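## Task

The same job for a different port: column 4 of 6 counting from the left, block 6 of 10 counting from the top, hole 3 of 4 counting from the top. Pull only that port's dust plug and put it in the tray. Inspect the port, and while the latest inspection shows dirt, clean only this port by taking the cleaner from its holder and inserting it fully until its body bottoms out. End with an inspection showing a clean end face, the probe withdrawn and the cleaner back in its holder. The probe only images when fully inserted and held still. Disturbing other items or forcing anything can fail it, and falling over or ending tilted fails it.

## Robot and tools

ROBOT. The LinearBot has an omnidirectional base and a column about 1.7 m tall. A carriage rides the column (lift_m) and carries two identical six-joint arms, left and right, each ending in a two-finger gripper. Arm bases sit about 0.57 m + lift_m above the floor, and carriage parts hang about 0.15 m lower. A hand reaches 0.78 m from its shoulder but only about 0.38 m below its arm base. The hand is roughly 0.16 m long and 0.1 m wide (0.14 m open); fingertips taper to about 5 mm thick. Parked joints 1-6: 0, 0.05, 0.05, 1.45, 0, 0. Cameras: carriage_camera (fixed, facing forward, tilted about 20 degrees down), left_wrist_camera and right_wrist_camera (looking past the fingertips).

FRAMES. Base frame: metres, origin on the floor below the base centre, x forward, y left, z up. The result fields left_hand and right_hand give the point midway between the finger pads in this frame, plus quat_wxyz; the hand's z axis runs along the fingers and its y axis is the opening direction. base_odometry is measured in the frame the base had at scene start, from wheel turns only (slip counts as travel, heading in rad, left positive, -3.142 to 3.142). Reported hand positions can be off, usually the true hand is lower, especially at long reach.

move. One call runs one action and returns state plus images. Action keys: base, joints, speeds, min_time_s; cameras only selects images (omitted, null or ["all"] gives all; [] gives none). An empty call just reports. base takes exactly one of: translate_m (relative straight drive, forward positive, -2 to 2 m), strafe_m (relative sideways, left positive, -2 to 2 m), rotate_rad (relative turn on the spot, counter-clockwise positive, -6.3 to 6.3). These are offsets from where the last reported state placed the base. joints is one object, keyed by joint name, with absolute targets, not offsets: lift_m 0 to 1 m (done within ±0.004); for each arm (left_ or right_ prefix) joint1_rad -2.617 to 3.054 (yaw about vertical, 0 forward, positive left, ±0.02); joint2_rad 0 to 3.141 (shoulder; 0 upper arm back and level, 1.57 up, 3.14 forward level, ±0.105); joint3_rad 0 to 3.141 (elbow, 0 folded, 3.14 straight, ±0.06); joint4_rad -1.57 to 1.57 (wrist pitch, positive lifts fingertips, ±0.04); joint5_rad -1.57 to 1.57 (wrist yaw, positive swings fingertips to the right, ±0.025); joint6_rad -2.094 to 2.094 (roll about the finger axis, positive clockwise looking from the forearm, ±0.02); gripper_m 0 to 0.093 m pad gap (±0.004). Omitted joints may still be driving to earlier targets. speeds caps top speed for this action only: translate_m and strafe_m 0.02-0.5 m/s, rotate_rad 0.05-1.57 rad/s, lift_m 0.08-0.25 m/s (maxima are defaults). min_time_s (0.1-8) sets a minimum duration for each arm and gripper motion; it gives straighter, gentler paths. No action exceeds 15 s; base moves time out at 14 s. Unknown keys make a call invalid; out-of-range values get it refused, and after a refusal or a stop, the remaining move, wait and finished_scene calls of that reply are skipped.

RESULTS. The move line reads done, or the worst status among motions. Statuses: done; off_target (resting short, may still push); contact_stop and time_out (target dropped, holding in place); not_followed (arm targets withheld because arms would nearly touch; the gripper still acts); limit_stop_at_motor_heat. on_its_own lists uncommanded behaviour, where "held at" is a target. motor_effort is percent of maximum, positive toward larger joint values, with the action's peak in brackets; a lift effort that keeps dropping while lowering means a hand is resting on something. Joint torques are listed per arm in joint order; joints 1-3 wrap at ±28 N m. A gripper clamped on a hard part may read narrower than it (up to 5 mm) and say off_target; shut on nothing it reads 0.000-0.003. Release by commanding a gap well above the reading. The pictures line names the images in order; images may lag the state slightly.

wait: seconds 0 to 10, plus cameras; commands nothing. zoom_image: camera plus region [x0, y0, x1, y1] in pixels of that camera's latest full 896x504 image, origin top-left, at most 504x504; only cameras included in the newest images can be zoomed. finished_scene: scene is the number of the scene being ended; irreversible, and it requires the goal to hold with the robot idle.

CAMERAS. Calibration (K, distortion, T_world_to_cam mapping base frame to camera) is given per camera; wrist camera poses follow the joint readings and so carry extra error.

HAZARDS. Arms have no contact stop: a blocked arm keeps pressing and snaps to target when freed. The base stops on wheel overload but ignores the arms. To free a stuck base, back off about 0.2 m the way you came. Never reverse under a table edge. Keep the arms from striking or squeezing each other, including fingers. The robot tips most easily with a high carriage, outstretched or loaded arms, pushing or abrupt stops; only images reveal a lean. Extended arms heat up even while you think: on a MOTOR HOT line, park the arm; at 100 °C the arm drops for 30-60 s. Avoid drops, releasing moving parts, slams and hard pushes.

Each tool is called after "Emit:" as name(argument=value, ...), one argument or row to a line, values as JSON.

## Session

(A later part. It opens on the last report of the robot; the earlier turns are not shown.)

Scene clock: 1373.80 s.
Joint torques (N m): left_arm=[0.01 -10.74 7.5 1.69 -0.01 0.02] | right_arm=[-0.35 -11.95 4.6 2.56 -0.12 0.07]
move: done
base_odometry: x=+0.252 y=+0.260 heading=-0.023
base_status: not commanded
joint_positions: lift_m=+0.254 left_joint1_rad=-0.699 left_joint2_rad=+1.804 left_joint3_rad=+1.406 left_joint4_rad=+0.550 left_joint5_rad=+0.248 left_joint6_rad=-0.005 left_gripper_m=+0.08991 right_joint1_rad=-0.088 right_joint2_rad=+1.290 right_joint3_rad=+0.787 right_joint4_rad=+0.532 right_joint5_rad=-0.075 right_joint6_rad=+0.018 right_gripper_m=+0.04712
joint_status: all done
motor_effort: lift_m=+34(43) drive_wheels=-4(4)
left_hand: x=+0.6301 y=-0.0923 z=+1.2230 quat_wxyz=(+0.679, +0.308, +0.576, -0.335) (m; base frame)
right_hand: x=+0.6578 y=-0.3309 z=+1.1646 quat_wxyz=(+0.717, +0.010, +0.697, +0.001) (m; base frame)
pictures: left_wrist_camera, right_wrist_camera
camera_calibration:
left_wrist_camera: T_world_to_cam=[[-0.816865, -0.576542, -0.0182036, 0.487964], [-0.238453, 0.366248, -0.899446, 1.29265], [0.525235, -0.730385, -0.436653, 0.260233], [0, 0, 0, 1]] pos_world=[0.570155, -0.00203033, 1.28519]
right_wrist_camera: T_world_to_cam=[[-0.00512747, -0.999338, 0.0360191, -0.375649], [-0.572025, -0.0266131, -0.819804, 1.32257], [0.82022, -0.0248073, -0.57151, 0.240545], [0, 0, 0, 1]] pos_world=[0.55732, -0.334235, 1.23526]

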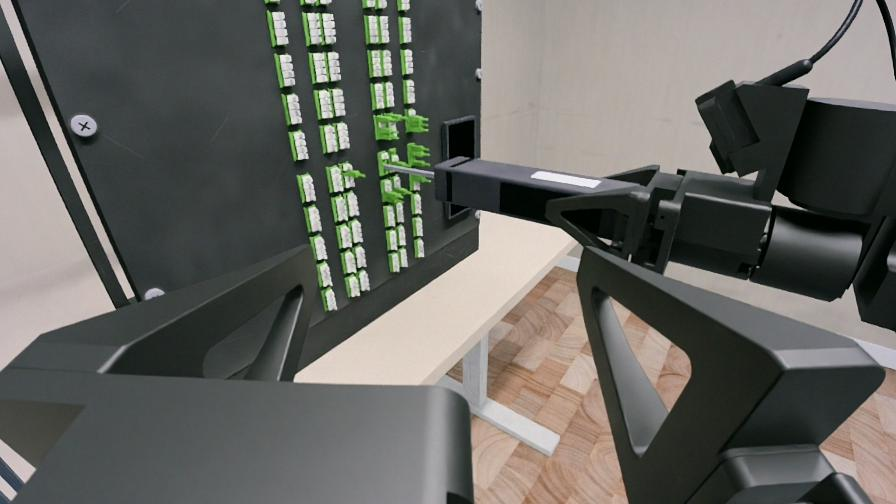

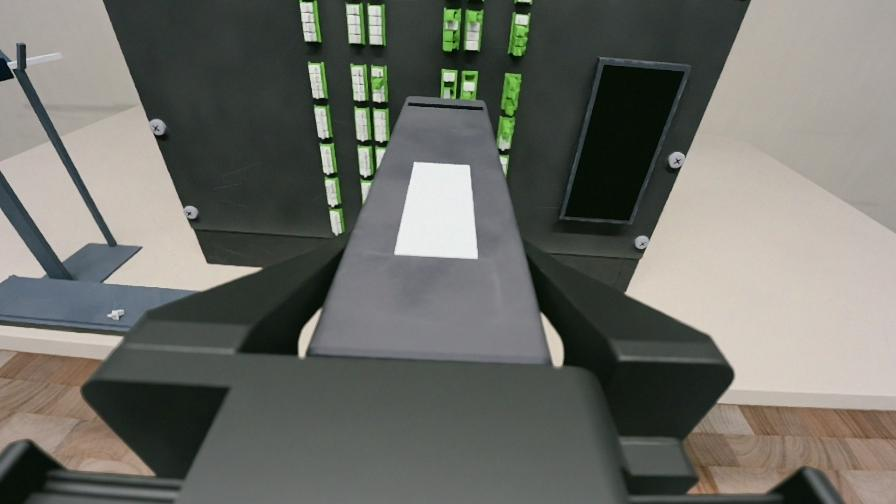

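Emit:
move(
  joints={"lift_m":0.244},
  speeds={"lift_m":0.08},
  cameras=["left_wrist_camera","right_wrist_camera"],
)

Emit:
zoom_image(
  camera="left_wrist_camera",
  region=[370, 130, 480, 210],
)

Emit:
move(
  joints={"lift_m":0.236},
  speeds={"lift_m":0.08},
  cameras=["left_wrist_camera","right_wrist_camera"],
)

Emit:
zoom_image(
  camera="left_wrist_camera",
  region=[370, 120, 480, 200],
)

Scene clock: 1385.80 s.
Joint torques (N m): left_arm=[0.12 -10.81 7.66 1.78 -0.01 0.04] | right_arm=[-0.35 -11.86 4.7 2.37 -0.13 0.08]
move: done
base_odometry: x=+0.252 y=+0.260 heading=-0.023
base_status: not commanded
joint_positions: lift_m=+0.244 left_joint1_rad=-0.699 left_joint2_rad=+1.804 left_joint3_rad=+1.406 left_joint4_rad=+0.546 left_joint5_rad=+0.248 left_joint6_rad=-0.005 left_gripper_m=+0.08991 right_joint1_rad=-0.088 right_joint2_rad=+1.290 right_joint3_rad=+0.787 right_joint4_rad=+0.548 right_joint5_rad=-0.075 right_joint6_rad=+0.018 right_gripper_m=+0.04712
joint_status: all done
motor_effort: lift_m=+34(42) drive_wheels=-4(4)
left_hand: x=+0.6302 y=-0.0924 z=+1.2120 quat_wxyz=(+0.678, +0.309, +0.577, -0.335) (m; base frame)
right_hand: x=+0.6577 y=-0.3309 z=+1.1583 quat_wxyz=(+0.723, +0.009, +0.691, +0.001) (m; base frame)
pictures: left_wrist_camera, right_wrist_camera
camera_calibration:
left_wrist_camera: T_world_to_cam=[[-0.81692, -0.576493, -0.0172472, 0.486715], [-0.241056, 0.36845, -0.897851, 1.28272], [0.523959, -0.729315, -0.439961, 0.260242], [0, 0, 0, 1]] pos_world=[0.570458, -0.00223302, 1.27459]
right_wrist_camera: T_world_to_cam=[[-0.00565341, -0.99929, 0.0372365, -0.376464], [-0.559174, -0.0277121, -0.828587, 1.31872], [0.829031, -0.025506, -0.558621, 0.216163], [0, 0, 0, 1]] pos_world=[0.556061, -0.334139, 1.22745]

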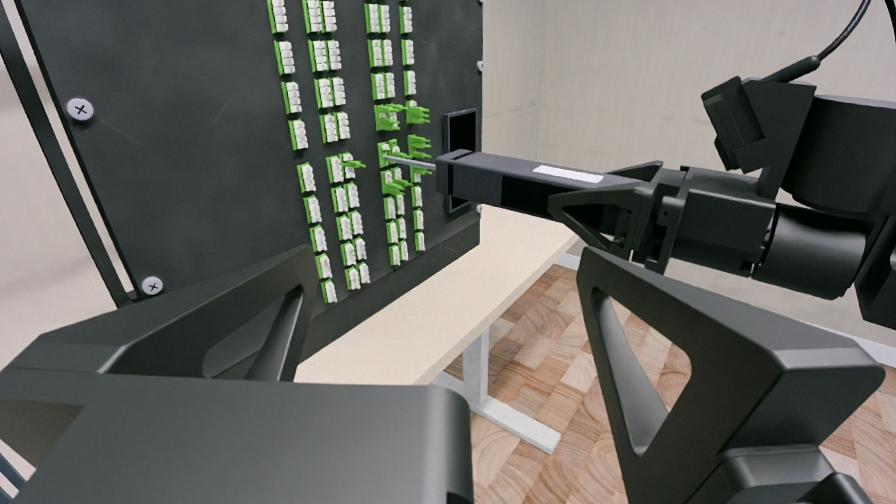

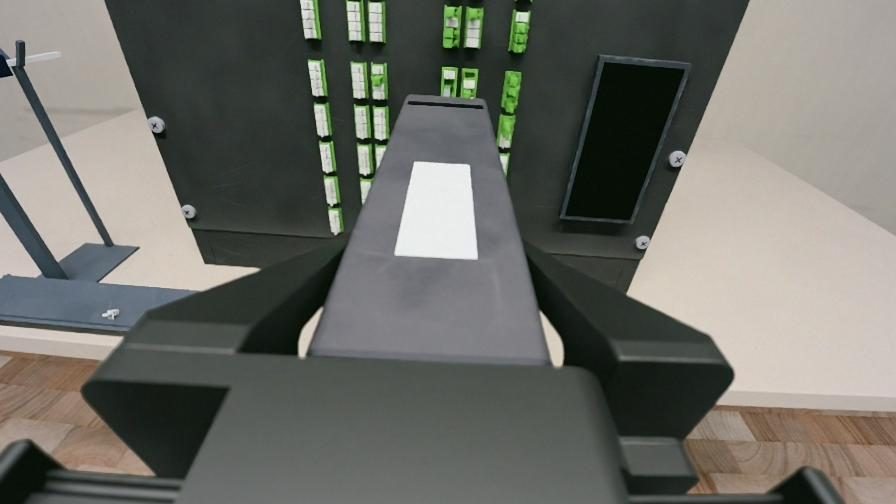

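Scaled by 4.582 from the camera's 896x504 image, which has a finer 1280x720 frame.

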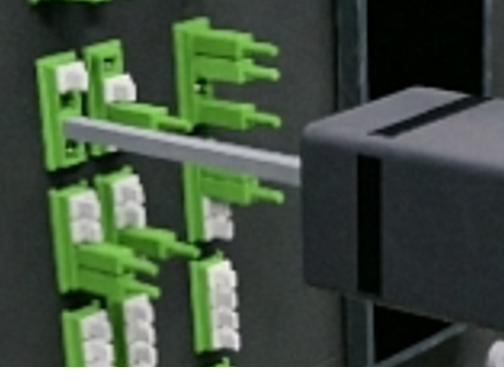

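Scene clock: 1386.30 s.
Joint torques (N m): left_arm=[0.08 -10.88 7.47 1.76 -0.03 0.01] | right_arm=[-0.35 -11.86 4.49 2.18 -0.11 0.07]
move: done
base_odometry: x=+0.252 y=+0.260 heading=-0.023
base_status: not commanded
joint_positions: lift_m=+0.236 left_joint1_rad=-0.699 left_joint2_rad=+1.805 left_joint3_rad=+1.406 left_joint4_rad=+0.545 left_joint5_rad=+0.248 left_joint6_rad=-0.005 left_gripper_m=+0.08991 right_joint1_rad=-0.088 right_joint2_rad=+1.290 right_joint3_rad=+0.790 right_joint4_rad=+0.564 right_joint5_rad=-0.075 right_joint6_rad=+0.018 right_gripper_m=+0.04712
joint_status: all done
motor_effort: lift_m=+34(35) drive_wheels=-4(4)
left_hand: x=+0.6305 y=-0.0926 z=+1.2032 quat_wxyz=(+0.677, +0.309, +0.578, -0.335) (m; base frame)
right_hand: x=+0.6576 y=-0.3309 z=+1.1559 quat_wxyz=(+0.729, +0.009, +0.684, +0.000) (m; base frame)
pictures: left_wrist_camera, right_wrist_camera
camera_calibration:
left_wrist_camera: T_world_to_cam=[[-0.816982, -0.576422, -0.0166639, 0.485936], [-0.242603, 0.369778, -0.896888, 1.27485], [0.523148, -0.728699, -0.441944, 0.259055], [0, 0, 0, 1]] pos_world=[0.57076, -0.00253484, 1.26598]
right_wrist_camera: T_world_to_cam=[[-0.00644772, -0.999225, 0.038842, -0.377709], [-0.543012, -0.0291184, -0.83922, 1.3178], [0.8397, -0.0265027, -0.542403, 0.18868], [0, 0, 0, 1]] pos_world=[0.554713, -0.334043, 1.22294]

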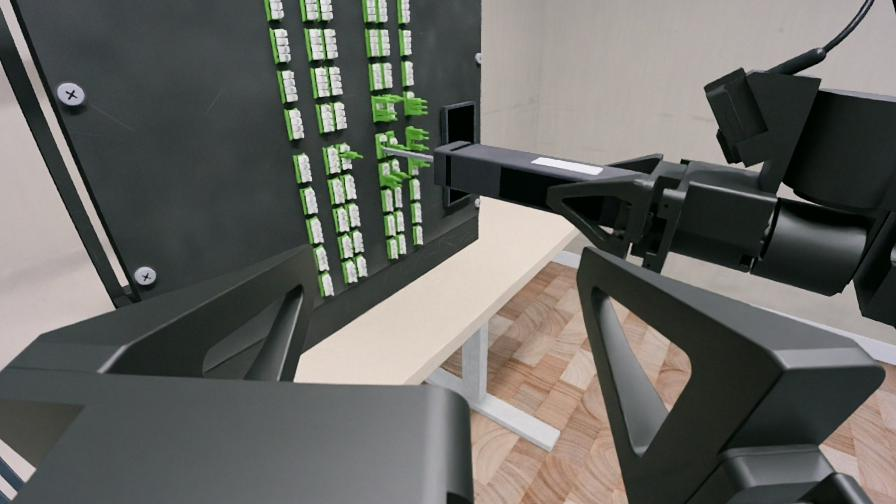

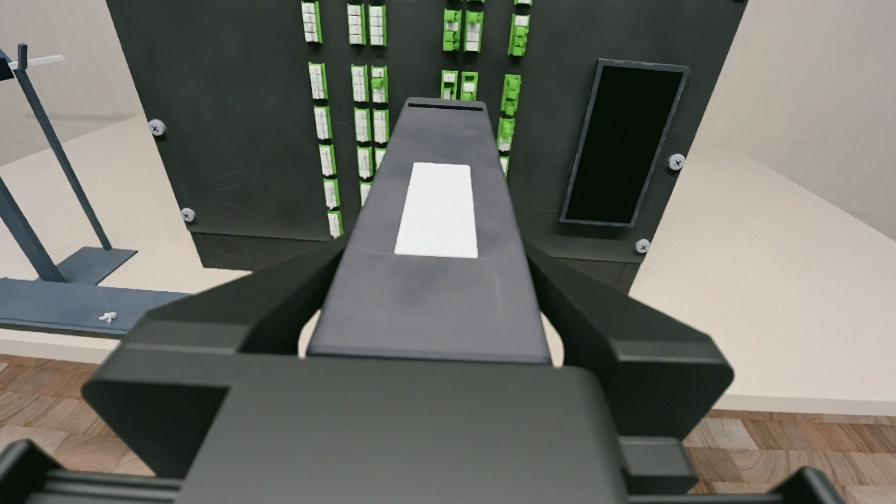

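Scaled by 4.582 from the camera's 896x504 image, which has a finer 1280x720 frame.

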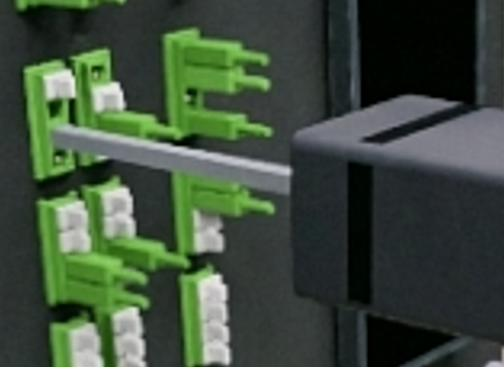

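Emit:
move(
  joints={"lift_m":0.240, "right_joint5_rad":-0.05},
  speeds={"lift_m":0.08},
  cameras=[],
)

Emit:
move(
  joints={"right_joint5_rad":-0.11},
  cameras=[],
)

Emit:
move(
  joints={"right_joint5_rad":-0.08},
  cameras=[],
)

Scene clock: 1393.13 s.
Joint torques (N m): left_arm=[-0.03 -10.84 7.5 1.75 -0.02 0.02] | right_arm=[-0.51 -11.85 4.49 2.29 0.17 0.07]
move: done
base_odometry: x=+0.252 y=+0.260 heading=-0.023
base_status: not commanded
joint_positions: lift_m=+0.240 left_joint1_rad=-0.699 left_joint2_rad=+1.804 left_joint3_rad=+1.406 left_joint4_rad=+0.548 left_joint5_rad=+0.248 left_joint6_rad=-0.005 left_gripper_m=+0.08991 right_joint1_rad=-0.086 right_joint2_rad=+1.290 right_joint3_rad=+0.790 right_joint4_rad=+0.555 right_joint5_rad=-0.068 right_joint6_rad=+0.018 right_gripper_m=+0.04712
joint_status: all done
motor_effort: lift_m=+33(40) drive_wheels=-4(4)
left_hand: x=+0.6303 y=-0.0924 z=+1.2085 quat_wxyz=(+0.678, +0.308, +0.577, -0.335) (m; base frame)
right_hand: x=+0.6578 y=-0.3311 z=+1.1576 quat_wxyz=(+0.726, +0.011, +0.687, -0.001) (m; base frame)
pictures: none
No camera images: "cameras" was empty.

Scene clock: 1393.57 s.
Joint torques (N m): left_arm=[-0.08 -10.89 7.46 1.78 0.01 0.04] | right_arm=[-0.51 -11.86 4.48 2.29 -0.39 0.08]
move: off_target
base_odometry: x=+0.252 y=+0.260 heading=-0.023
base_status: not commanded
joint_positions: lift_m=+0.240 left_joint1_rad=-0.699 left_joint2_rad=+1.804 left_joint3_rad=+1.406 left_joint4_rad=+0.548 left_joint5_rad=+0.248 left_joint6_rad=-0.005 left_gripper_m=+0.08991 right_joint1_rad=-0.086 right_joint2_rad=+1.290 right_joint3_rad=+0.790 right_joint4_rad=+0.555 right_joint5_rad=-0.073 right_joint6_rad=+0.018 right_gripper_m=+0.04712
joint_status: right_joint5_rad off_target (ended at -0.073, target -0.110)
motor_effort: lift_m=+33(33) drive_wheels=-4(4)
left_hand: x=+0.6303 y=-0.0924 z=+1.2085 quat_wxyz=(+0.678, +0.308, +0.577, -0.335) (m; base frame)
right_hand: x=+0.6578 y=-0.3303 z=+1.1576 quat_wxyz=(+0.726, +0.009, +0.687, +0.001) (m; base frame)
pictures: none
No camera images: "cameras" was empty.

Scene clock: 1393.97 s.
Joint torques (N m): left_arm=[-0.16 -10.77 7.42 1.77 -0.03 0.02] | right_arm=[-0.51 -11.86 4.48 2.29 -0.09 0.08]
move: done
base_odometry: x=+0.252 y=+0.260 heading=-0.023
base_status: not commanded
joint_positions: lift_m=+0.240 left_joint1_rad=-0.699 left_joint2_rad=+1.804 left_joint3_rad=+1.406 left_joint4_rad=+0.548 left_joint5_rad=+0.248 left_joint6_rad=-0.005 left_gripper_m=+0.08991 right_joint1_rad=-0.086 right_joint2_rad=+1.290 right_joint3_rad=+0.790 right_joint4_rad=+0.555 right_joint5_rad=-0.072 right_joint6_rad=+0.018 right_gripper_m=+0.04712
joint_status: all done
motor_effort: lift_m=+33(33) drive_wheels=-4(4)
left_hand: x=+0.6303 y=-0.0924 z=+1.2085 quat_wxyz=(+0.678, +0.308, +0.577, -0.335) (m; base frame)
right_hand: x=+0.6578 y=-0.3304 z=+1.1576 quat_wxyz=(+0.726, +0.009, +0.687, +0.000) (m; base frame)
pictures: none
No camera images: "cameras" was empty.

Emit:
move(
  base={"strafe_m":-0.004},
  speeds={"strafe_m":0.02},
  cameras=[],
)

Emit:
move(
  base={"strafe_m":-0.004},
  speeds={"strafe_m":0.02},
  cameras=["right_wrist_camera"],
)

Scene clock: 1399.97 s.
Joint torques (N m): left_arm=[-0.08 -10.91 7.51 1.75 -0.02 0.06] | right_arm=[-0.55 -11.74 4.62 2.3 -0.04 0.07]
move: done
base_odometry: x=+0.252 y=+0.256 heading=-0.022
base_status: done
joint_positions: lift_m=+0.240 left_joint1_rad=-0.700 left_joint2_rad=+1.804 left_joint3_rad=+1.406 left_joint4_rad=+0.548 left_joint5_rad=+0.248 left_joint6_rad=-0.005 left_gripper_m=+0.08991 right_joint1_rad=-0.085 right_joint2_rad=+1.288 right_joint3_rad=+0.788 right_joint4_rad=+0.554 right_joint5_rad=-0.075 right_joint6_rad=+0.018 right_gripper_m=+0.04712
joint_status: not commanded
motor_effort: lift_m=+33(33) drive_wheels=-6(11)
left_hand: x=+0.6301 y=-0.0925 z=+1.2085 quat_wxyz=(+0.678, +0.308, +0.577, -0.335) (m; base frame)
right_hand: x=+0.6574 y=-0.3298 z=+1.1571 quat_wxyz=(+0.726, +0.008, +0.688, +0.001) (m; base frame)
pictures: none
No camera images: "cameras" was empty.

Scene clock: 1400.57 s.
Joint torques (N m): left_arm=[-0.08 -10.96 7.47 1.78 -0.03 0.02] | right_arm=[-0.62 -11.37 4.85 2.32 -0.02 0.08]
move: done
base_odometry: x=+0.252 y=+0.252 heading=-0.021
base_status: done
joint_positions: lift_m=+0.240 left_joint1_rad=-0.700 left_joint2_rad=+1.804 left_joint3_rad=+1.406 left_joint4_rad=+0.548 left_joint5_rad=+0.248 left_joint6_rad=-0.005 left_gripper_m=+0.08991 right_joint1_rad=-0.084 right_joint2_rad=+1.284 right_joint3_rad=+0.785 right_joint4_rad=+0.554 right_joint5_rad=-0.078 right_joint6_rad=+0.018 right_gripper_m=+0.04712
joint_status: not commanded
motor_effort: lift_m=+33(33) drive_wheels=-5(13)
left_hand: x=+0.6298 y=-0.0928 z=+1.2084 quat_wxyz=(+0.678, +0.309, +0.577, -0.336) (m; base frame)
right_hand: x=+0.6565 y=-0.3287 z=+1.1573 quat_wxyz=(+0.726, +0.007, +0.688, +0.003) (m; base frame)
pictures: right_wrist_camera
camera_calibration:
right_wrist_camera: T_world_to_cam=[[0.000783973, -0.99927, 0.038191, -0.37954], [-0.551069, -0.0323006, -0.833834, 1.31648], [0.834459, -0.0203922, -0.550692, 0.205596], [0, 0, 0, 1]] pos_world=[0.554209, -0.332547, 1.22544]

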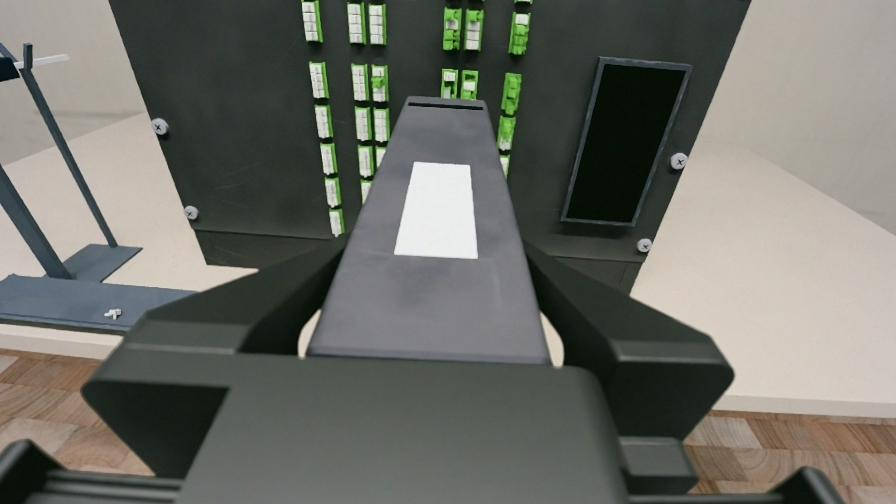

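Emit:
move(
  base={"strafe_m":-0.004},
  speeds={"strafe_m":0.02},
  cameras=[],
)

Emit:
move(
  base={"translate_m":-0.008},
  speeds={"translate_m":0.02},
  cameras=["left_wrist_camera","right_wrist_camera"],
)

Emit:
zoom_image(
  camera="left_wrist_camera",
  region=[360, 120, 470, 200],
)

Emit:
zoom_image(
  camera="right_wrist_camera",
  region=[425, 50, 465, 110],
)

Scene clock: 1405.43 s.
Joint torques (N m): left_arm=[0.27 -10.8 7.45 1.75 0 0.02] | right_arm=[-0.79 -10.97 5 2.33 -0.02 0.08]
move: done
base_odometry: x=+0.252 y=+0.248 heading=-0.020
base_status: done
joint_positions: lift_m=+0.240 left_joint1_rad=-0.701 left_joint2_rad=+1.804 left_joint3_rad=+1.406 left_joint4_rad=+0.548 left_joint5_rad=+0.249 left_joint6_rad=-0.005 left_gripper_m=+0.08991 right_joint1_rad=-0.083 right_joint2_rad=+1.280 right_joint3_rad=+0.782 right_joint4_rad=+0.551 right_joint5_rad=-0.080 right_joint6_rad=+0.018 right_gripper_m=+0.04712
joint_status: not commanded
motor_effort: lift_m=+33(33) drive_wheels=-5(8)
left_hand: x=+0.6296 y=-0.0930 z=+1.2084 quat_wxyz=(+0.678, +0.309, +0.576, -0.336) (m; base frame)
right_hand: x=+0.6556 y=-0.3276 z=+1.1572 quat_wxyz=(+0.726, +0.006, +0.688, +0.004) (m; base frame)
pictures: none
No camera images: "cameras" was empty.

Scene clock: 1406.30 s.
Joint torques (N m): left_arm=[0.05 -10.88 7.54 1.8 -0.02 -0.02] | right_arm=[-0.87 -12.15 4.25 2.3 -0.11 0.08]
move: done
base_odometry: x=+0.245 y=+0.248 heading=-0.019
base_status: done
joint_positions: lift_m=+0.240 left_joint1_rad=-0.701 left_joint2_rad=+1.804 left_joint3_rad=+1.406 left_joint4_rad=+0.548 left_joint5_rad=+0.249 left_joint6_rad=-0.005 left_gripper_m=+0.08991 right_joint1_rad=-0.081 right_joint2_rad=+1.292 right_joint3_rad=+0.792 right_joint4_rad=+0.554 right_joint5_rad=-0.071 right_joint6_rad=+0.018 right_gripper_m=+0.04712
joint_status: not commanded
motor_effort: lift_m=+33(33) drive_wheels=-12(20)
left_hand: x=+0.6296 y=-0.0930 z=+1.2084 quat_wxyz=(+0.678, +0.309, +0.576, -0.336) (m; base frame)
right_hand: x=+0.6586 y=-0.3289 z=+1.1576 quat_wxyz=(+0.726, +0.008, +0.688, +0.001) (m; base frame)
pictures: left_wrist_camera, right_wrist_camera
camera_calibration:
left_wrist_camera: T_world_to_cam=[[-0.818042, -0.574887, -0.0176566, 0.487036], [-0.239273, 0.368071, -0.898484, 1.27914], [0.523026, -0.730773, -0.438652, 0.257376], [0, 0, 0, 1]] pos_world=[0.569865, -0.00274024, 1.27079]
right_wrist_camera: T_world_to_cam=[[-0.00380225, -0.999279, 0.0377706, -0.376384], [-0.551495, -0.0294121, -0.833659, 1.31892], [0.834169, -0.0240001, -0.550986, 0.203262], [0, 0, 0, 1]] pos_world=[0.556393, -0.332442, 1.22574]

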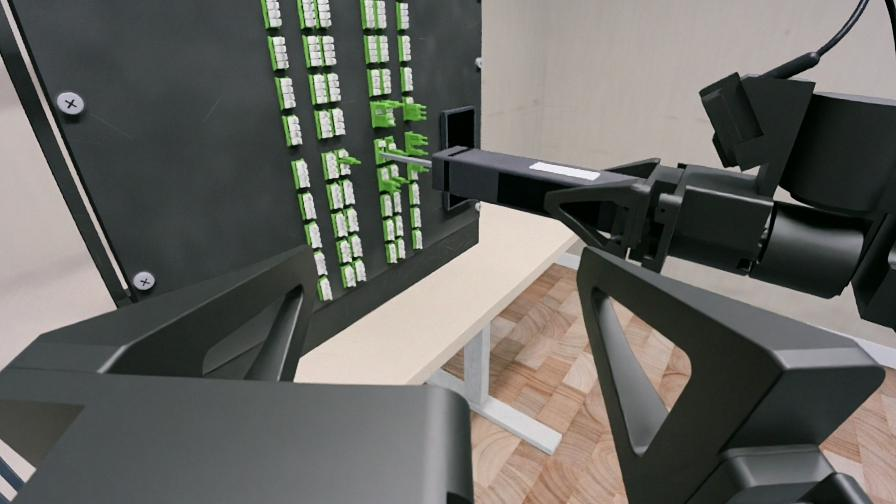

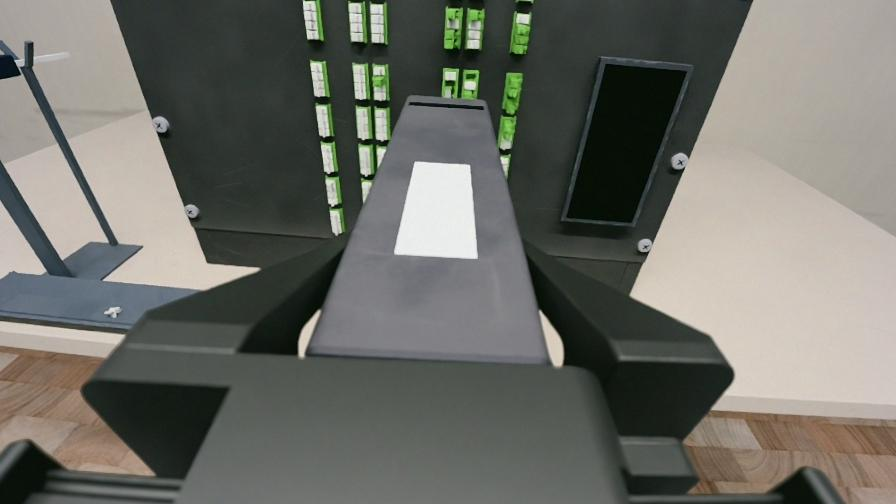

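Scaled by 4.582 from the camera's 896x504 image, which has a finer 1280x720 frame.

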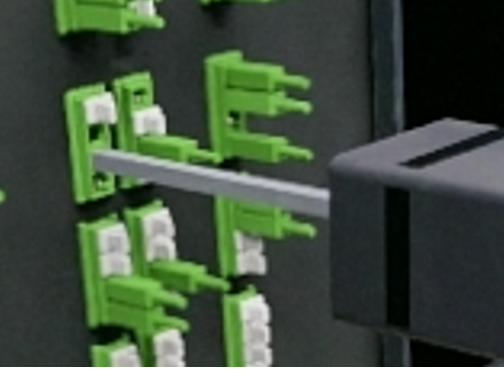

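Scaled by 8.400 from the camera's 896x504 image, which has a finer 1280x720 frame.

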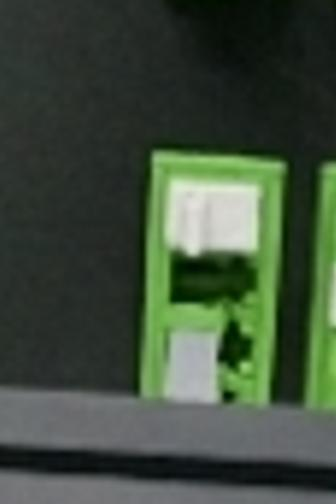

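Emit:
move(
  base={"translate_m":-0.006},
  speeds={"translate_m":0.02},
  cameras=["left_wrist_camera","right_wrist_camera"],
)

Emit:
zoom_image(
  camera="left_wrist_camera",
  region=[360, 120, 470, 200],
)

Emit:
zoom_image(
  camera="right_wrist_camera",
  region=[425, 50, 465, 110],
)

Scene clock: 1413.97 s.
Joint torques (N m): left_arm=[0.06 -10.84 7.42 1.76 -0.03 0.02] | right_arm=[-0.87 -12.56 3.95 2.29 -0.24 0.07]
move: done
base_odometry: x=+0.239 y=+0.248 heading=-0.018
base_status: done
joint_positions: lift_m=+0.240 left_joint1_rad=-0.701 left_joint2_rad=+1.804 left_joint3_rad=+1.406 left_joint4_rad=+0.548 left_joint5_rad=+0.249 left_joint6_rad=-0.005 left_gripper_m=+0.08991 right_joint1_rad=-0.081 right_joint2_rad=+1.298 right_joint3_rad=+0.796 right_joint4_rad=+0.556 right_joint5_rad=-0.059 right_joint6_rad=+0.018 right_gripper_m=+0.04712
joint_status: not commanded
motor_effort: lift_m=+33(33) drive_wheels=-12(20)
left_hand: x=+0.6296 y=-0.0930 z=+1.2084 quat_wxyz=(+0.678, +0.309, +0.576, -0.336) (m; base frame)
right_hand: x=+0.6598 y=-0.3311 z=+1.1577 quat_wxyz=(+0.726, +0.013, +0.688, -0.003) (m; base frame)
pictures: left_wrist_camera, right_wrist_camera
camera_calibration:
left_wrist_camera: T_world_to_cam=[[-0.818042, -0.574887, -0.0176566, 0.487036], [-0.239273, 0.368071, -0.898484, 1.27914], [0.523026, -0.730773, -0.438652, 0.257376], [0, 0, 0, 1]] pos_world=[0.569865, -0.00274024, 1.27079]
right_wrist_camera: T_world_to_cam=[[-0.0155014, -0.99919, 0.0371479, -0.369951], [-0.551794, -0.022434, -0.833678, 1.32205], [0.833836, -0.0334211, -0.550999, 0.199332], [0, 0, 0, 1]] pos_world=[0.557555, -0.333331, 1.22574]

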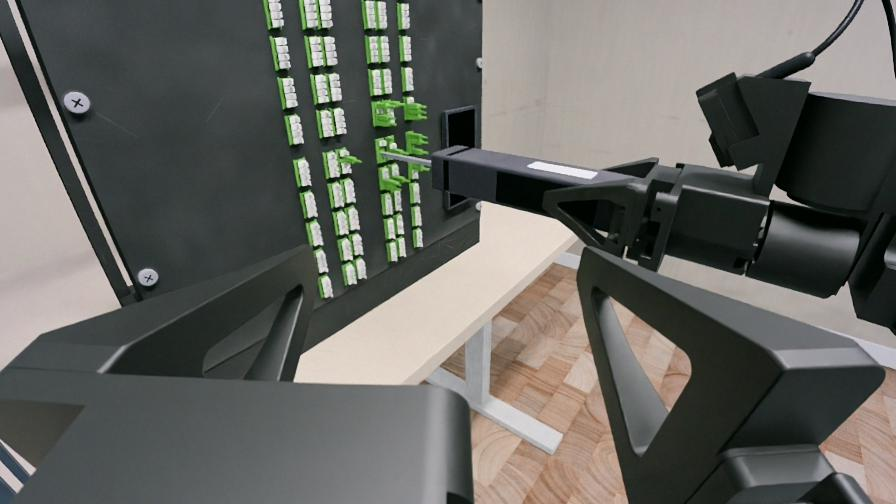

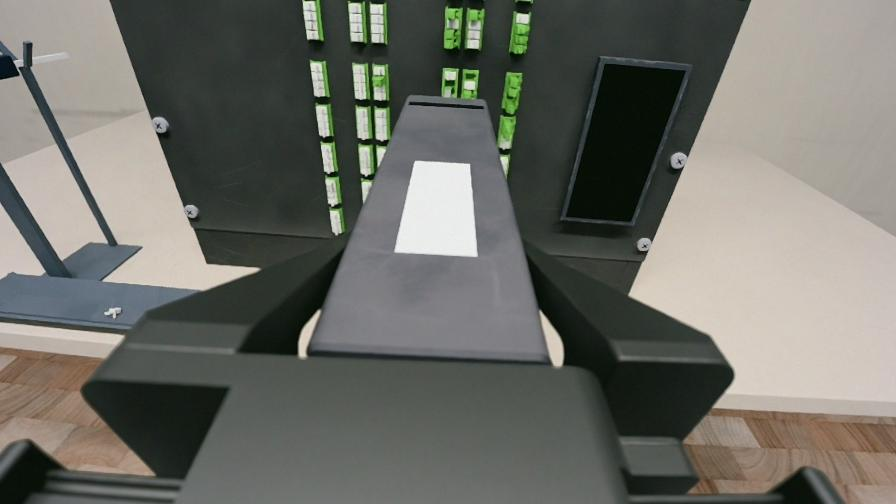

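Scaled by 4.582 from the camera's 896x504 image, which has a finer 1280x720 frame.

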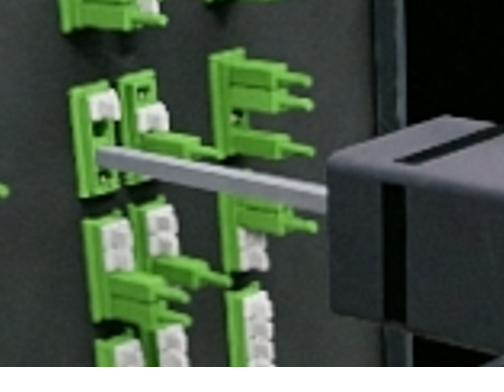

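Scaled by 8.400 from the camera's 896x504 image, which has a finer 1280x720 frame.

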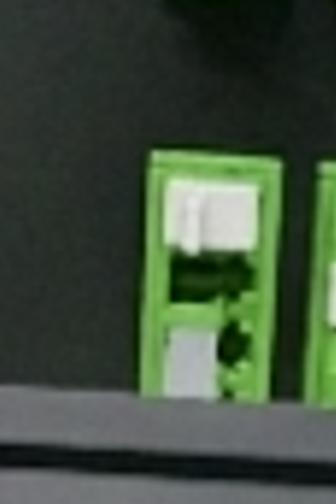

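Emit:
move(
  base={"translate_m":0.01},
  speeds={"translate_m":0.02},
  cameras=[],
)

Emit:
move(
  base={"translate_m":0.01},
  speeds={"translate_m":0.02},
  cameras=[],
)

Emit:
move(
  base={"translate_m":0.01},
  speeds={"translate_m":0.02},
  cameras=["left_wrist_camera","right_wrist_camera"],
)

Scene clock: 1421.03 s.
Joint torques (N m): left_arm=[0.13 -10.76 7.57 1.79 0.01 0.03] | right_arm=[-0.65 -9.11 5.96 2.47 -0.23 0.07]
move: done
base_odometry: x=+0.249 y=+0.248 heading=-0.018
base_status: done
joint_positions: lift_m=+0.240 left_joint1_rad=-0.700 left_joint2_rad=+1.804 left_joint3_rad=+1.406 left_joint4_rad=+0.548 left_joint5_rad=+0.249 left_joint6_rad=-0.005 left_gripper_m=+0.08991 right_joint1_rad=-0.084 right_joint2_rad=+1.259 right_joint3_rad=+0.772 right_joint4_rad=+0.538 right_joint5_rad=-0.060 right_joint6_rad=+0.018 right_gripper_m=+0.04712
joint_status: not commanded
motor_effort: lift_m=+33(33) drive_wheels=+3(11)
left_hand: x=+0.6297 y=-0.0929 z=+1.2085 quat_wxyz=(+0.678, +0.309, +0.576, -0.336) (m; base frame)
right_hand: x=+0.6510 y=-0.3312 z=+1.1574 quat_wxyz=(+0.725, +0.013, +0.689, -0.003) (m; base frame)
pictures: none
No camera images: "cameras" was empty.

Scene clock: 1421.93 s.
Joint torques (N m): left_arm=[0.06 -10.77 7.41 1.75 -0.02 0] | right_arm=[-0.39 -5.27 7.41 2.77 -0.2 0.07]
move: done
base_odometry: x=+0.259 y=+0.248 heading=-0.018
base_status: done
joint_positions: lift_m=+0.240 left_joint1_rad=-0.700 left_joint2_rad=+1.804 left_joint3_rad=+1.406 left_joint4_rad=+0.548 left_joint5_rad=+0.249 left_joint6_rad=-0.005 left_gripper_m=+0.08991 right_joint1_rad=-0.087 right_joint2_rad=+1.218 right_joint3_rad=+0.753 right_joint4_rad=+0.511 right_joint5_rad=-0.062 right_joint6_rad=+0.018 right_gripper_m=+0.04712
joint_status: not commanded
motor_effort: lift_m=+33(33) drive_wheels=+4(9)
left_hand: x=+0.6297 y=-0.0929 z=+1.2085 quat_wxyz=(+0.678, +0.309, +0.576, -0.336) (m; base frame)
right_hand: x=+0.6420 y=-0.3315 z=+1.1581 quat_wxyz=(+0.723, +0.014, +0.691, -0.004) (m; base frame)
pictures: none
No camera images: "cameras" was empty.

Scene clock: 1422.83 s.
Joint torques (N m): left_arm=[0.1 -10.78 7.62 1.75 0 0] | right_arm=[-0.24 -1.54 8.72 3.11 -0.12 0.07]
move: done
base_odometry: x=+0.269 y=+0.248 heading=-0.018
base_status: done
joint_positions: lift_m=+0.240 left_joint1_rad=-0.700 left_joint2_rad=+1.804 left_joint3_rad=+1.406 left_joint4_rad=+0.548 left_joint5_rad=+0.249 left_joint6_rad=-0.005 left_gripper_m=+0.08991 right_joint1_rad=-0.089 right_joint2_rad=+1.178 right_joint3_rad=+0.737 right_joint4_rad=+0.480 right_joint5_rad=-0.069 right_joint6_rad=+0.018 right_gripper_m=+0.04712
joint_status: not commanded
motor_effort: lift_m=+33(33) drive_wheels=+5(14)
left_hand: x=+0.6297 y=-0.0929 z=+1.2085 quat_wxyz=(+0.678, +0.309, +0.576, -0.336) (m; base frame)
right_hand: x=+0.6335 y=-0.3301 z=+1.1588 quat_wxyz=(+0.721, +0.012, +0.693, -0.001) (m; base frame)
pictures: left_wrist_camera, right_wrist_camera
camera_calibration:
left_wrist_camera: T_world_to_cam=[[-0.817815, -0.575207, -0.0177432, 0.487155], [-0.239177, 0.367776, -0.89863, 1.27926], [0.523424, -0.73067, -0.438349, 0.256787], [0, 0, 0, 1]] pos_world=[0.569963, -0.00263839, 1.27079]
right_wrist_camera: T_world_to_cam=[[-0.0119673, -0.99927, 0.0362691, -0.37077], [-0.563378, -0.0232285, -0.825873, 1.30657], [0.826113, -0.0303167, -0.562689, 0.241408], [0, 0, 0, 1]] pos_world=[0.532227, -0.332831, 1.22835]

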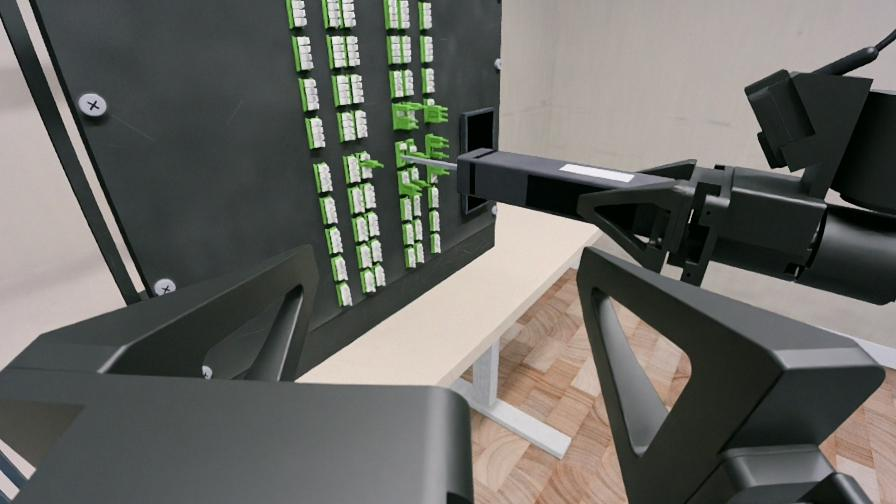

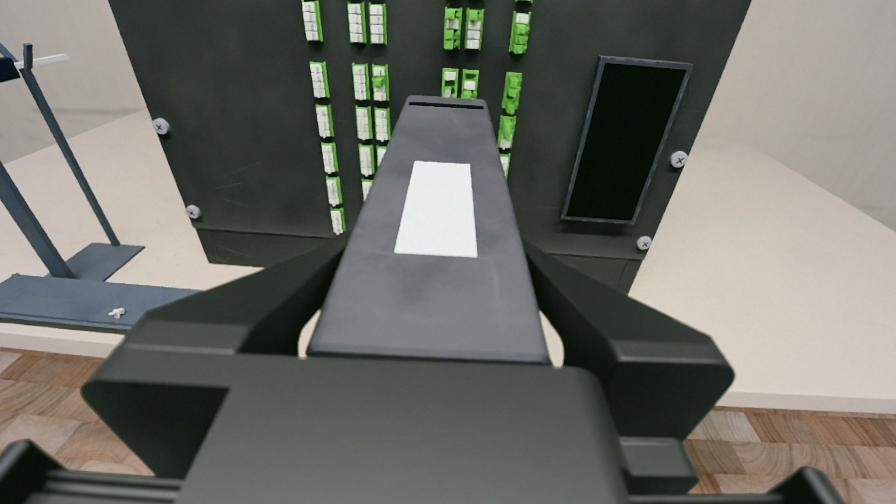

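Emit:
move(
  base={"translate_m":-0.0125},
  speeds={"translate_m":0.02},
  cameras=[],
)

Emit:
move(
  joints={"right_joint5_rad":-0.04},
  cameras=[],
)

Emit:
move(
  joints={"right_joint5_rad":-0.12},
  cameras=[],
)

Emit:
move(
  joints={"right_joint5_rad":-0.08},
  cameras=["left_wrist_camera"],
)

Emit:
zoom_image(
  camera="left_wrist_camera",
  region=[370, 120, 480, 200],
)

Scene clock: 1431.97 s.
Joint torques (N m): left_arm=[0.1 -10.89 7.49 1.75 -0.05 0] | right_arm=[-0.24 -6.48 7.71 2.52 -0.19 0.07]
move: done
base_odometry: x=+0.256 y=+0.248 heading=-0.017
base_status: done
joint_positions: lift_m=+0.240 left_joint1_rad=-0.700 left_joint2_rad=+1.804 left_joint3_rad=+1.406 left_joint4_rad=+0.548 left_joint5_rad=+0.249 left_joint6_rad=-0.005 left_gripper_m=+0.08991 right_joint1_rad=-0.089 right_joint2_rad=+1.231 right_joint3_rad=+0.749 right_joint4_rad=+0.534 right_joint5_rad=-0.063 right_joint6_rad=+0.018 right_gripper_m=+0.04712
joint_status: not commanded
motor_effort: lift_m=+33(33) drive_wheels=-3(6)
left_hand: x=+0.6297 y=-0.0929 z=+1.2085 quat_wxyz=(+0.678, +0.309, +0.576, -0.336) (m; base frame)
right_hand: x=+0.6442 y=-0.3321 z=+1.1565 quat_wxyz=(+0.725, +0.014, +0.688, -0.004) (m; base frame)
pictures: none
No camera images: "cameras" was empty.

Scene clock: 1432.37 s.
Joint torques (N m): left_arm=[0.21 -10.85 7.46 1.78 -0.02 0] | right_arm=[-0.24 -6.5 7.69 2.52 0.19 0.07]
move: done
base_odometry: x=+0.256 y=+0.248 heading=-0.017
base_status: not commanded
joint_positions: lift_m=+0.240 left_joint1_rad=-0.700 left_joint2_rad=+1.804 left_joint3_rad=+1.406 left_joint4_rad=+0.548 left_joint5_rad=+0.249 left_joint6_rad=-0.005 left_gripper_m=+0.08991 right_joint1_rad=-0.089 right_joint2_rad=+1.231 right_joint3_rad=+0.749 right_joint4_rad=+0.534 right_joint5_rad=-0.060 right_joint6_rad=+0.018 right_gripper_m=+0.04712
joint_status: all done
motor_effort: lift_m=+33(33) drive_wheels=-3(3)
left_hand: x=+0.6297 y=-0.0929 z=+1.2085 quat_wxyz=(+0.678, +0.309, +0.576, -0.336) (m; base frame)
right_hand: x=+0.6442 y=-0.3327 z=+1.1565 quat_wxyz=(+0.725, +0.015, +0.688, -0.005) (m; base frame)
pictures: none
No camera images: "cameras" was empty.

Scene clock: 1432.80 s.
Joint torques (N m): left_arm=[0.18 -10.81 7.51 1.77 -0.03 -0.01] | right_arm=[-0.27 -6.5 7.68 2.52 -0.53 0.07]
move: off_target
base_odometry: x=+0.256 y=+0.248 heading=-0.017
base_status: not commanded
joint_positions: lift_m=+0.240 left_joint1_rad=-0.700 left_joint2_rad=+1.804 left_joint3_rad=+1.406 left_joint4_rad=+0.548 left_joint5_rad=+0.249 left_joint6_rad=-0.005 left_gripper_m=+0.08991 right_joint1_rad=-0.089 right_joint2_rad=+1.231 right_joint3_rad=+0.749 right_joint4_rad=+0.534 right_joint5_rad=-0.069 right_joint6_rad=+0.018 right_gripper_m=+0.04712
joint_status: right_joint5_rad off_target (ended at -0.069, target -0.120)
motor_effort: lift_m=+33(33) drive_wheels=-3(3)
left_hand: x=+0.6297 y=-0.0929 z=+1.2085 quat_wxyz=(+0.678, +0.309, +0.576, -0.336) (m; base frame)
right_hand: x=+0.6442 y=-0.3311 z=+1.1565 quat_wxyz=(+0.725, +0.012, +0.689, -0.002) (m; base frame)
pictures: none
No camera images: "cameras" was empty.

Scene clock: 1433.20 s.
Joint torques (N m): left_arm=[-0.01 -10.93 7.5 1.75 -0.02 0.02] | right_arm=[-0.24 -6.52 7.69 2.52 -0.17 0.07]
move: done
base_odometry: x=+0.256 y=+0.248 heading=-0.017
base_status: not commanded
joint_positions: lift_m=+0.240 left_joint1_rad=-0.700 left_joint2_rad=+1.804 left_joint3_rad=+1.406 left_joint4_rad=+0.548 left_joint5_rad=+0.249 left_joint6_rad=-0.005 left_gripper_m=+0.08991 right_joint1_rad=-0.089 right_joint2_rad=+1.231 right_joint3_rad=+0.749 right_joint4_rad=+0.534 right_joint5_rad=-0.064 right_joint6_rad=+0.018 right_gripper_m=+0.04712
joint_status: all done
motor_effort: lift_m=+33(33) drive_wheels=-3(3)
left_hand: x=+0.6297 y=-0.0929 z=+1.2085 quat_wxyz=(+0.678, +0.309, +0.576, -0.336) (m; base frame)
right_hand: x=+0.6442 y=-0.3319 z=+1.1565 quat_wxyz=(+0.725, +0.014, +0.688, -0.003) (m; base frame)
pictures: left_wrist_camera
camera_calibration:
left_wrist_camera: T_world_to_cam=[[-0.817815, -0.575207, -0.0177432, 0.487155], [-0.239177, 0.367776, -0.89863, 1.27926], [0.523424, -0.73067, -0.438349, 0.256787], [0, 0, 0, 1]] pos_world=[0.569963, -0.00263839, 1.27079]

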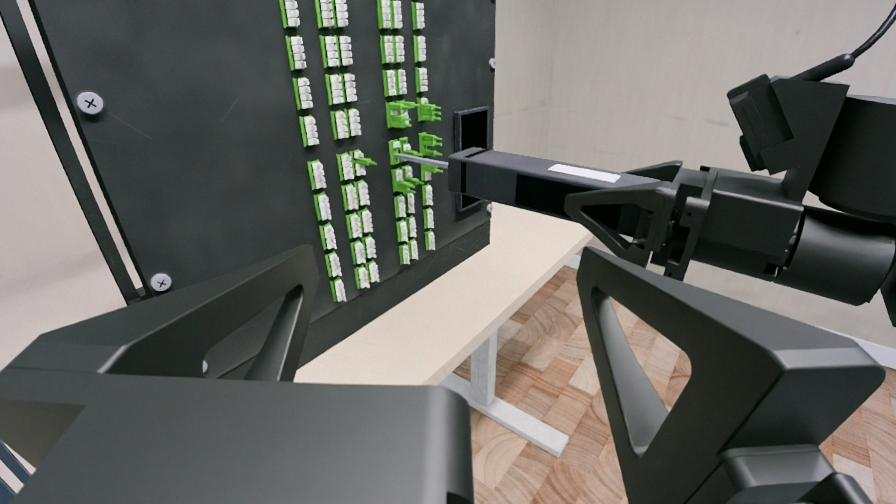

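Scaled by 4.582 from the camera's 896x504 image, which has a finer 1280x720 frame.

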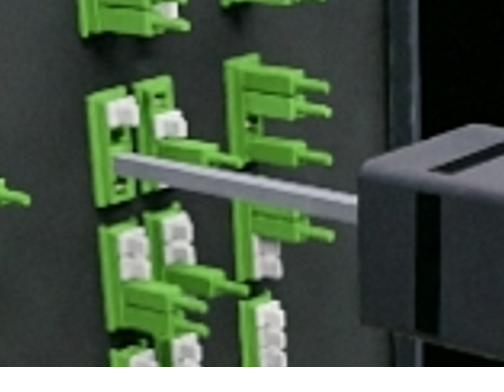

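Emit:
move(
  cameras=["right_wrist_camera"],
)

Emit:
zoom_image(
  camera="right_wrist_camera",
  region=[290, 0, 540, 140],
)

Emit:
zoom_image(
  camera="right_wrist_camera",
  region=[140, 0, 760, 280],
)

Scene clock: 1445.70 s.
Joint torques (N m): left_arm=[0.02 -10.92 7.46 1.76 0 -0.03] | right_arm=[-0.24 -6.5 7.69 2.52 -0.17 0.07]
base_odometry: x=+0.256 y=+0.248 heading=-0.017
base_status: not commanded
joint_positions: lift_m=+0.240 left_joint1_rad=-0.700 left_joint2_rad=+1.804 left_joint3_rad=+1.406 left_joint4_rad=+0.548 left_joint5_rad=+0.249 left_joint6_rad=-0.005 left_gripper_m=+0.08991 right_joint1_rad=-0.089 right_joint2_rad=+1.231 right_joint3_rad=+0.749 right_joint4_rad=+0.534 right_joint5_rad=-0.064 right_joint6_rad=+0.018 right_gripper_m=+0.04712
joint_status: all done
motor_effort: lift_m=+33(33) drive_wheels=-3(3)
left_hand: x=+0.6297 y=-0.0929 z=+1.2085 quat_wxyz=(+0.678, +0.309, +0.576, -0.336) (m; base frame)
right_hand: x=+0.6442 y=-0.3319 z=+1.1565 quat_wxyz=(+0.725, +0.014, +0.688, -0.003) (m; base frame)
pictures: right_wrist_camera
camera_calibration:
right_wrist_camera: T_world_to_cam=[[-0.0173828, -0.999166, 0.036939, -0.36957], [-0.553715, -0.0211419, -0.832438, 1.31273], [0.832525, -0.0349238, -0.552886, 0.214185], [0, 0, 0, 1]] pos_world=[0.542142, -0.334029, 1.22484]

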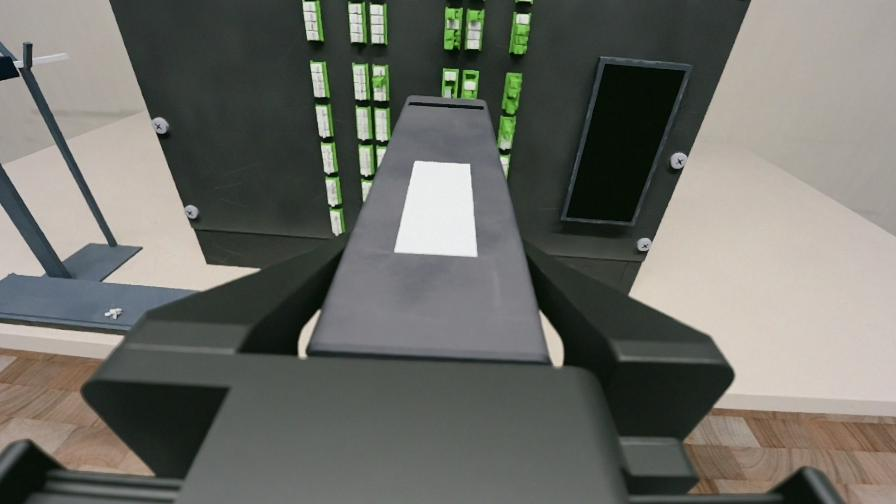

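Scaled by 2.016 from the camera's 896x504 image, which has a finer 1280x720 frame.

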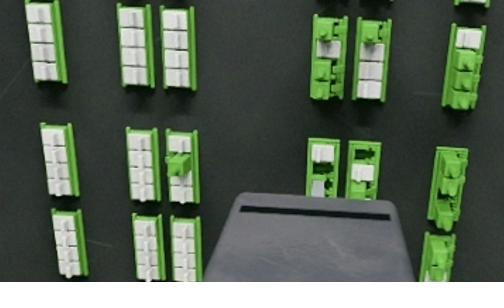

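Region (140, 0, 760, 280) is 620x280 pixels. A region can be at most 504 by 504 pixels.

Emit:
move(
  joints={"right_gripper_m":0.0525},
  min_time_s=4,
  cameras=["left_wrist_camera","right_wrist_camera"],
)

Emit:
zoom_image(
  camera="left_wrist_camera",
  region=[370, 120, 480, 200],
)

Emit:
zoom_image(
  camera="right_wrist_camera",
  region=[425, 50, 465, 110],
)

Scene clock: 1455.57 s.
Joint torques (N m): left_arm=[0.12 -10.97 7.61 1.76 0.01 0.02] | right_arm=[-0.25 -5.86 7.69 2.45 -0.09 0.07]
move: done
base_odometry: x=+0.256 y=+0.248 heading=-0.017
base_status: not commanded
joint_positions: lift_m=+0.240 left_joint1_rad=-0.700 left_joint2_rad=+1.804 left_joint3_rad=+1.406 left_joint4_rad=+0.548 left_joint5_rad=+0.249 left_joint6_rad=-0.005 left_gripper_m=+0.08991 right_joint1_rad=-0.089 right_joint2_rad=+1.225 right_joint3_rad=+0.749 right_joint4_rad=+0.540 right_joint5_rad=-0.072 right_joint6_rad=+0.018 right_gripper_m=+0.05240
joint_status: all done
motor_effort: lift_m=+33(33) drive_wheels=-2(3)
left_hand: x=+0.6297 y=-0.0929 z=+1.2085 quat_wxyz=(+0.678, +0.309, +0.576, -0.336) (m; base frame)
right_hand: x=+0.6428 y=-0.3304 z=+1.1605 quat_wxyz=(+0.729, +0.010, +0.684, -0.001) (m; base frame)
pictures: left_wrist_camera, right_wrist_camera
camera_calibration:
left_wrist_camera: T_world_to_cam=[[-0.817815, -0.575207, -0.0177432, 0.487155], [-0.239177, 0.367776, -0.89863, 1.27926], [0.523424, -0.73067, -0.438349, 0.256787], [0, 0, 0, 1]] pos_world=[0.569963, -0.00263839, 1.27079]
right_wrist_camera: T_world_to_cam=[[-0.00978367, -0.999219, 0.0382792, -0.37469], [-0.543394, -0.0268227, -0.839049, 1.31449], [0.839421, -0.0290097, -0.542707, 0.203375], [0, 0, 0, 1]] pos_world=[0.539901, -0.333239, 1.22764]

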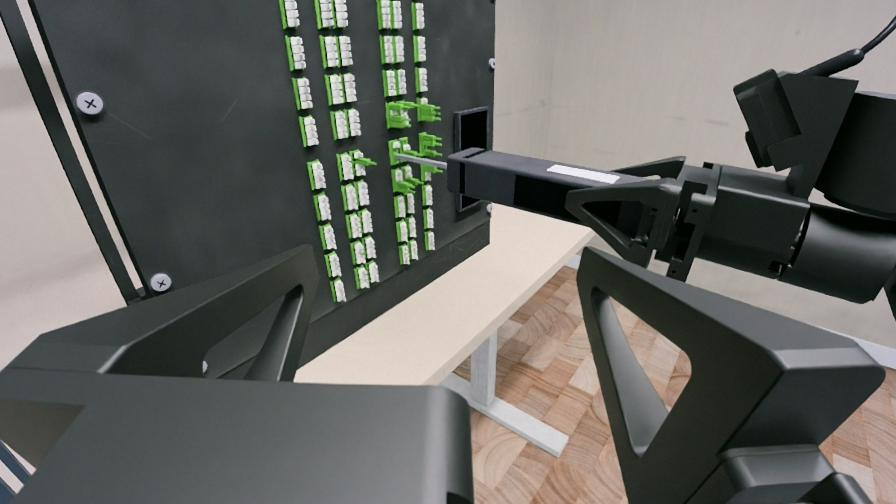

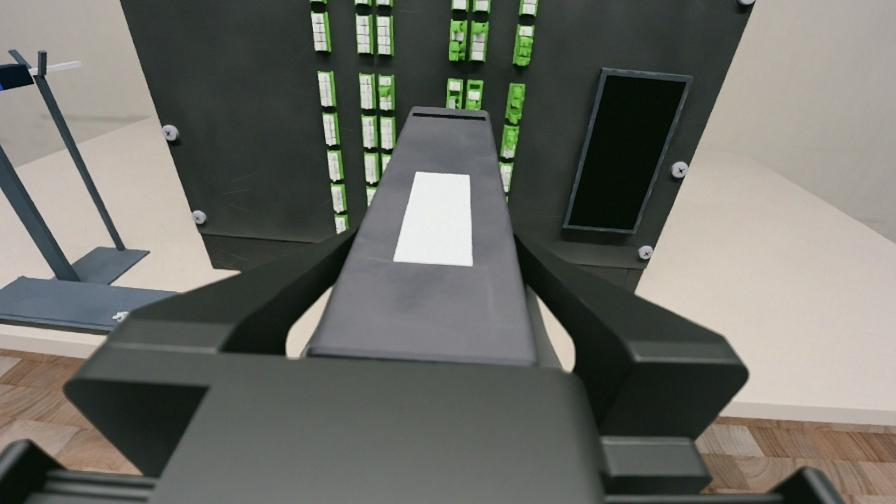

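Scaled by 4.582 from the camera's 896x504 image, which has a finer 1280x720 frame.

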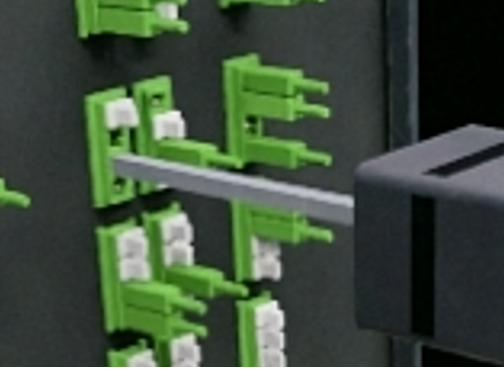

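Scaled by 8.400 from the camera's 896x504 image, which has a finer 1280x720 frame.

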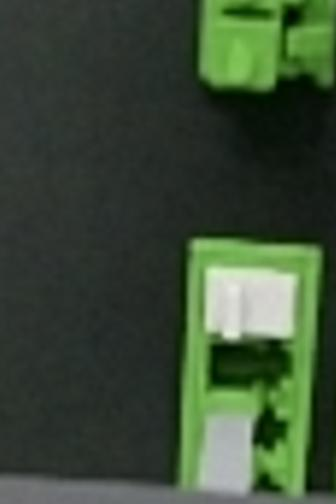

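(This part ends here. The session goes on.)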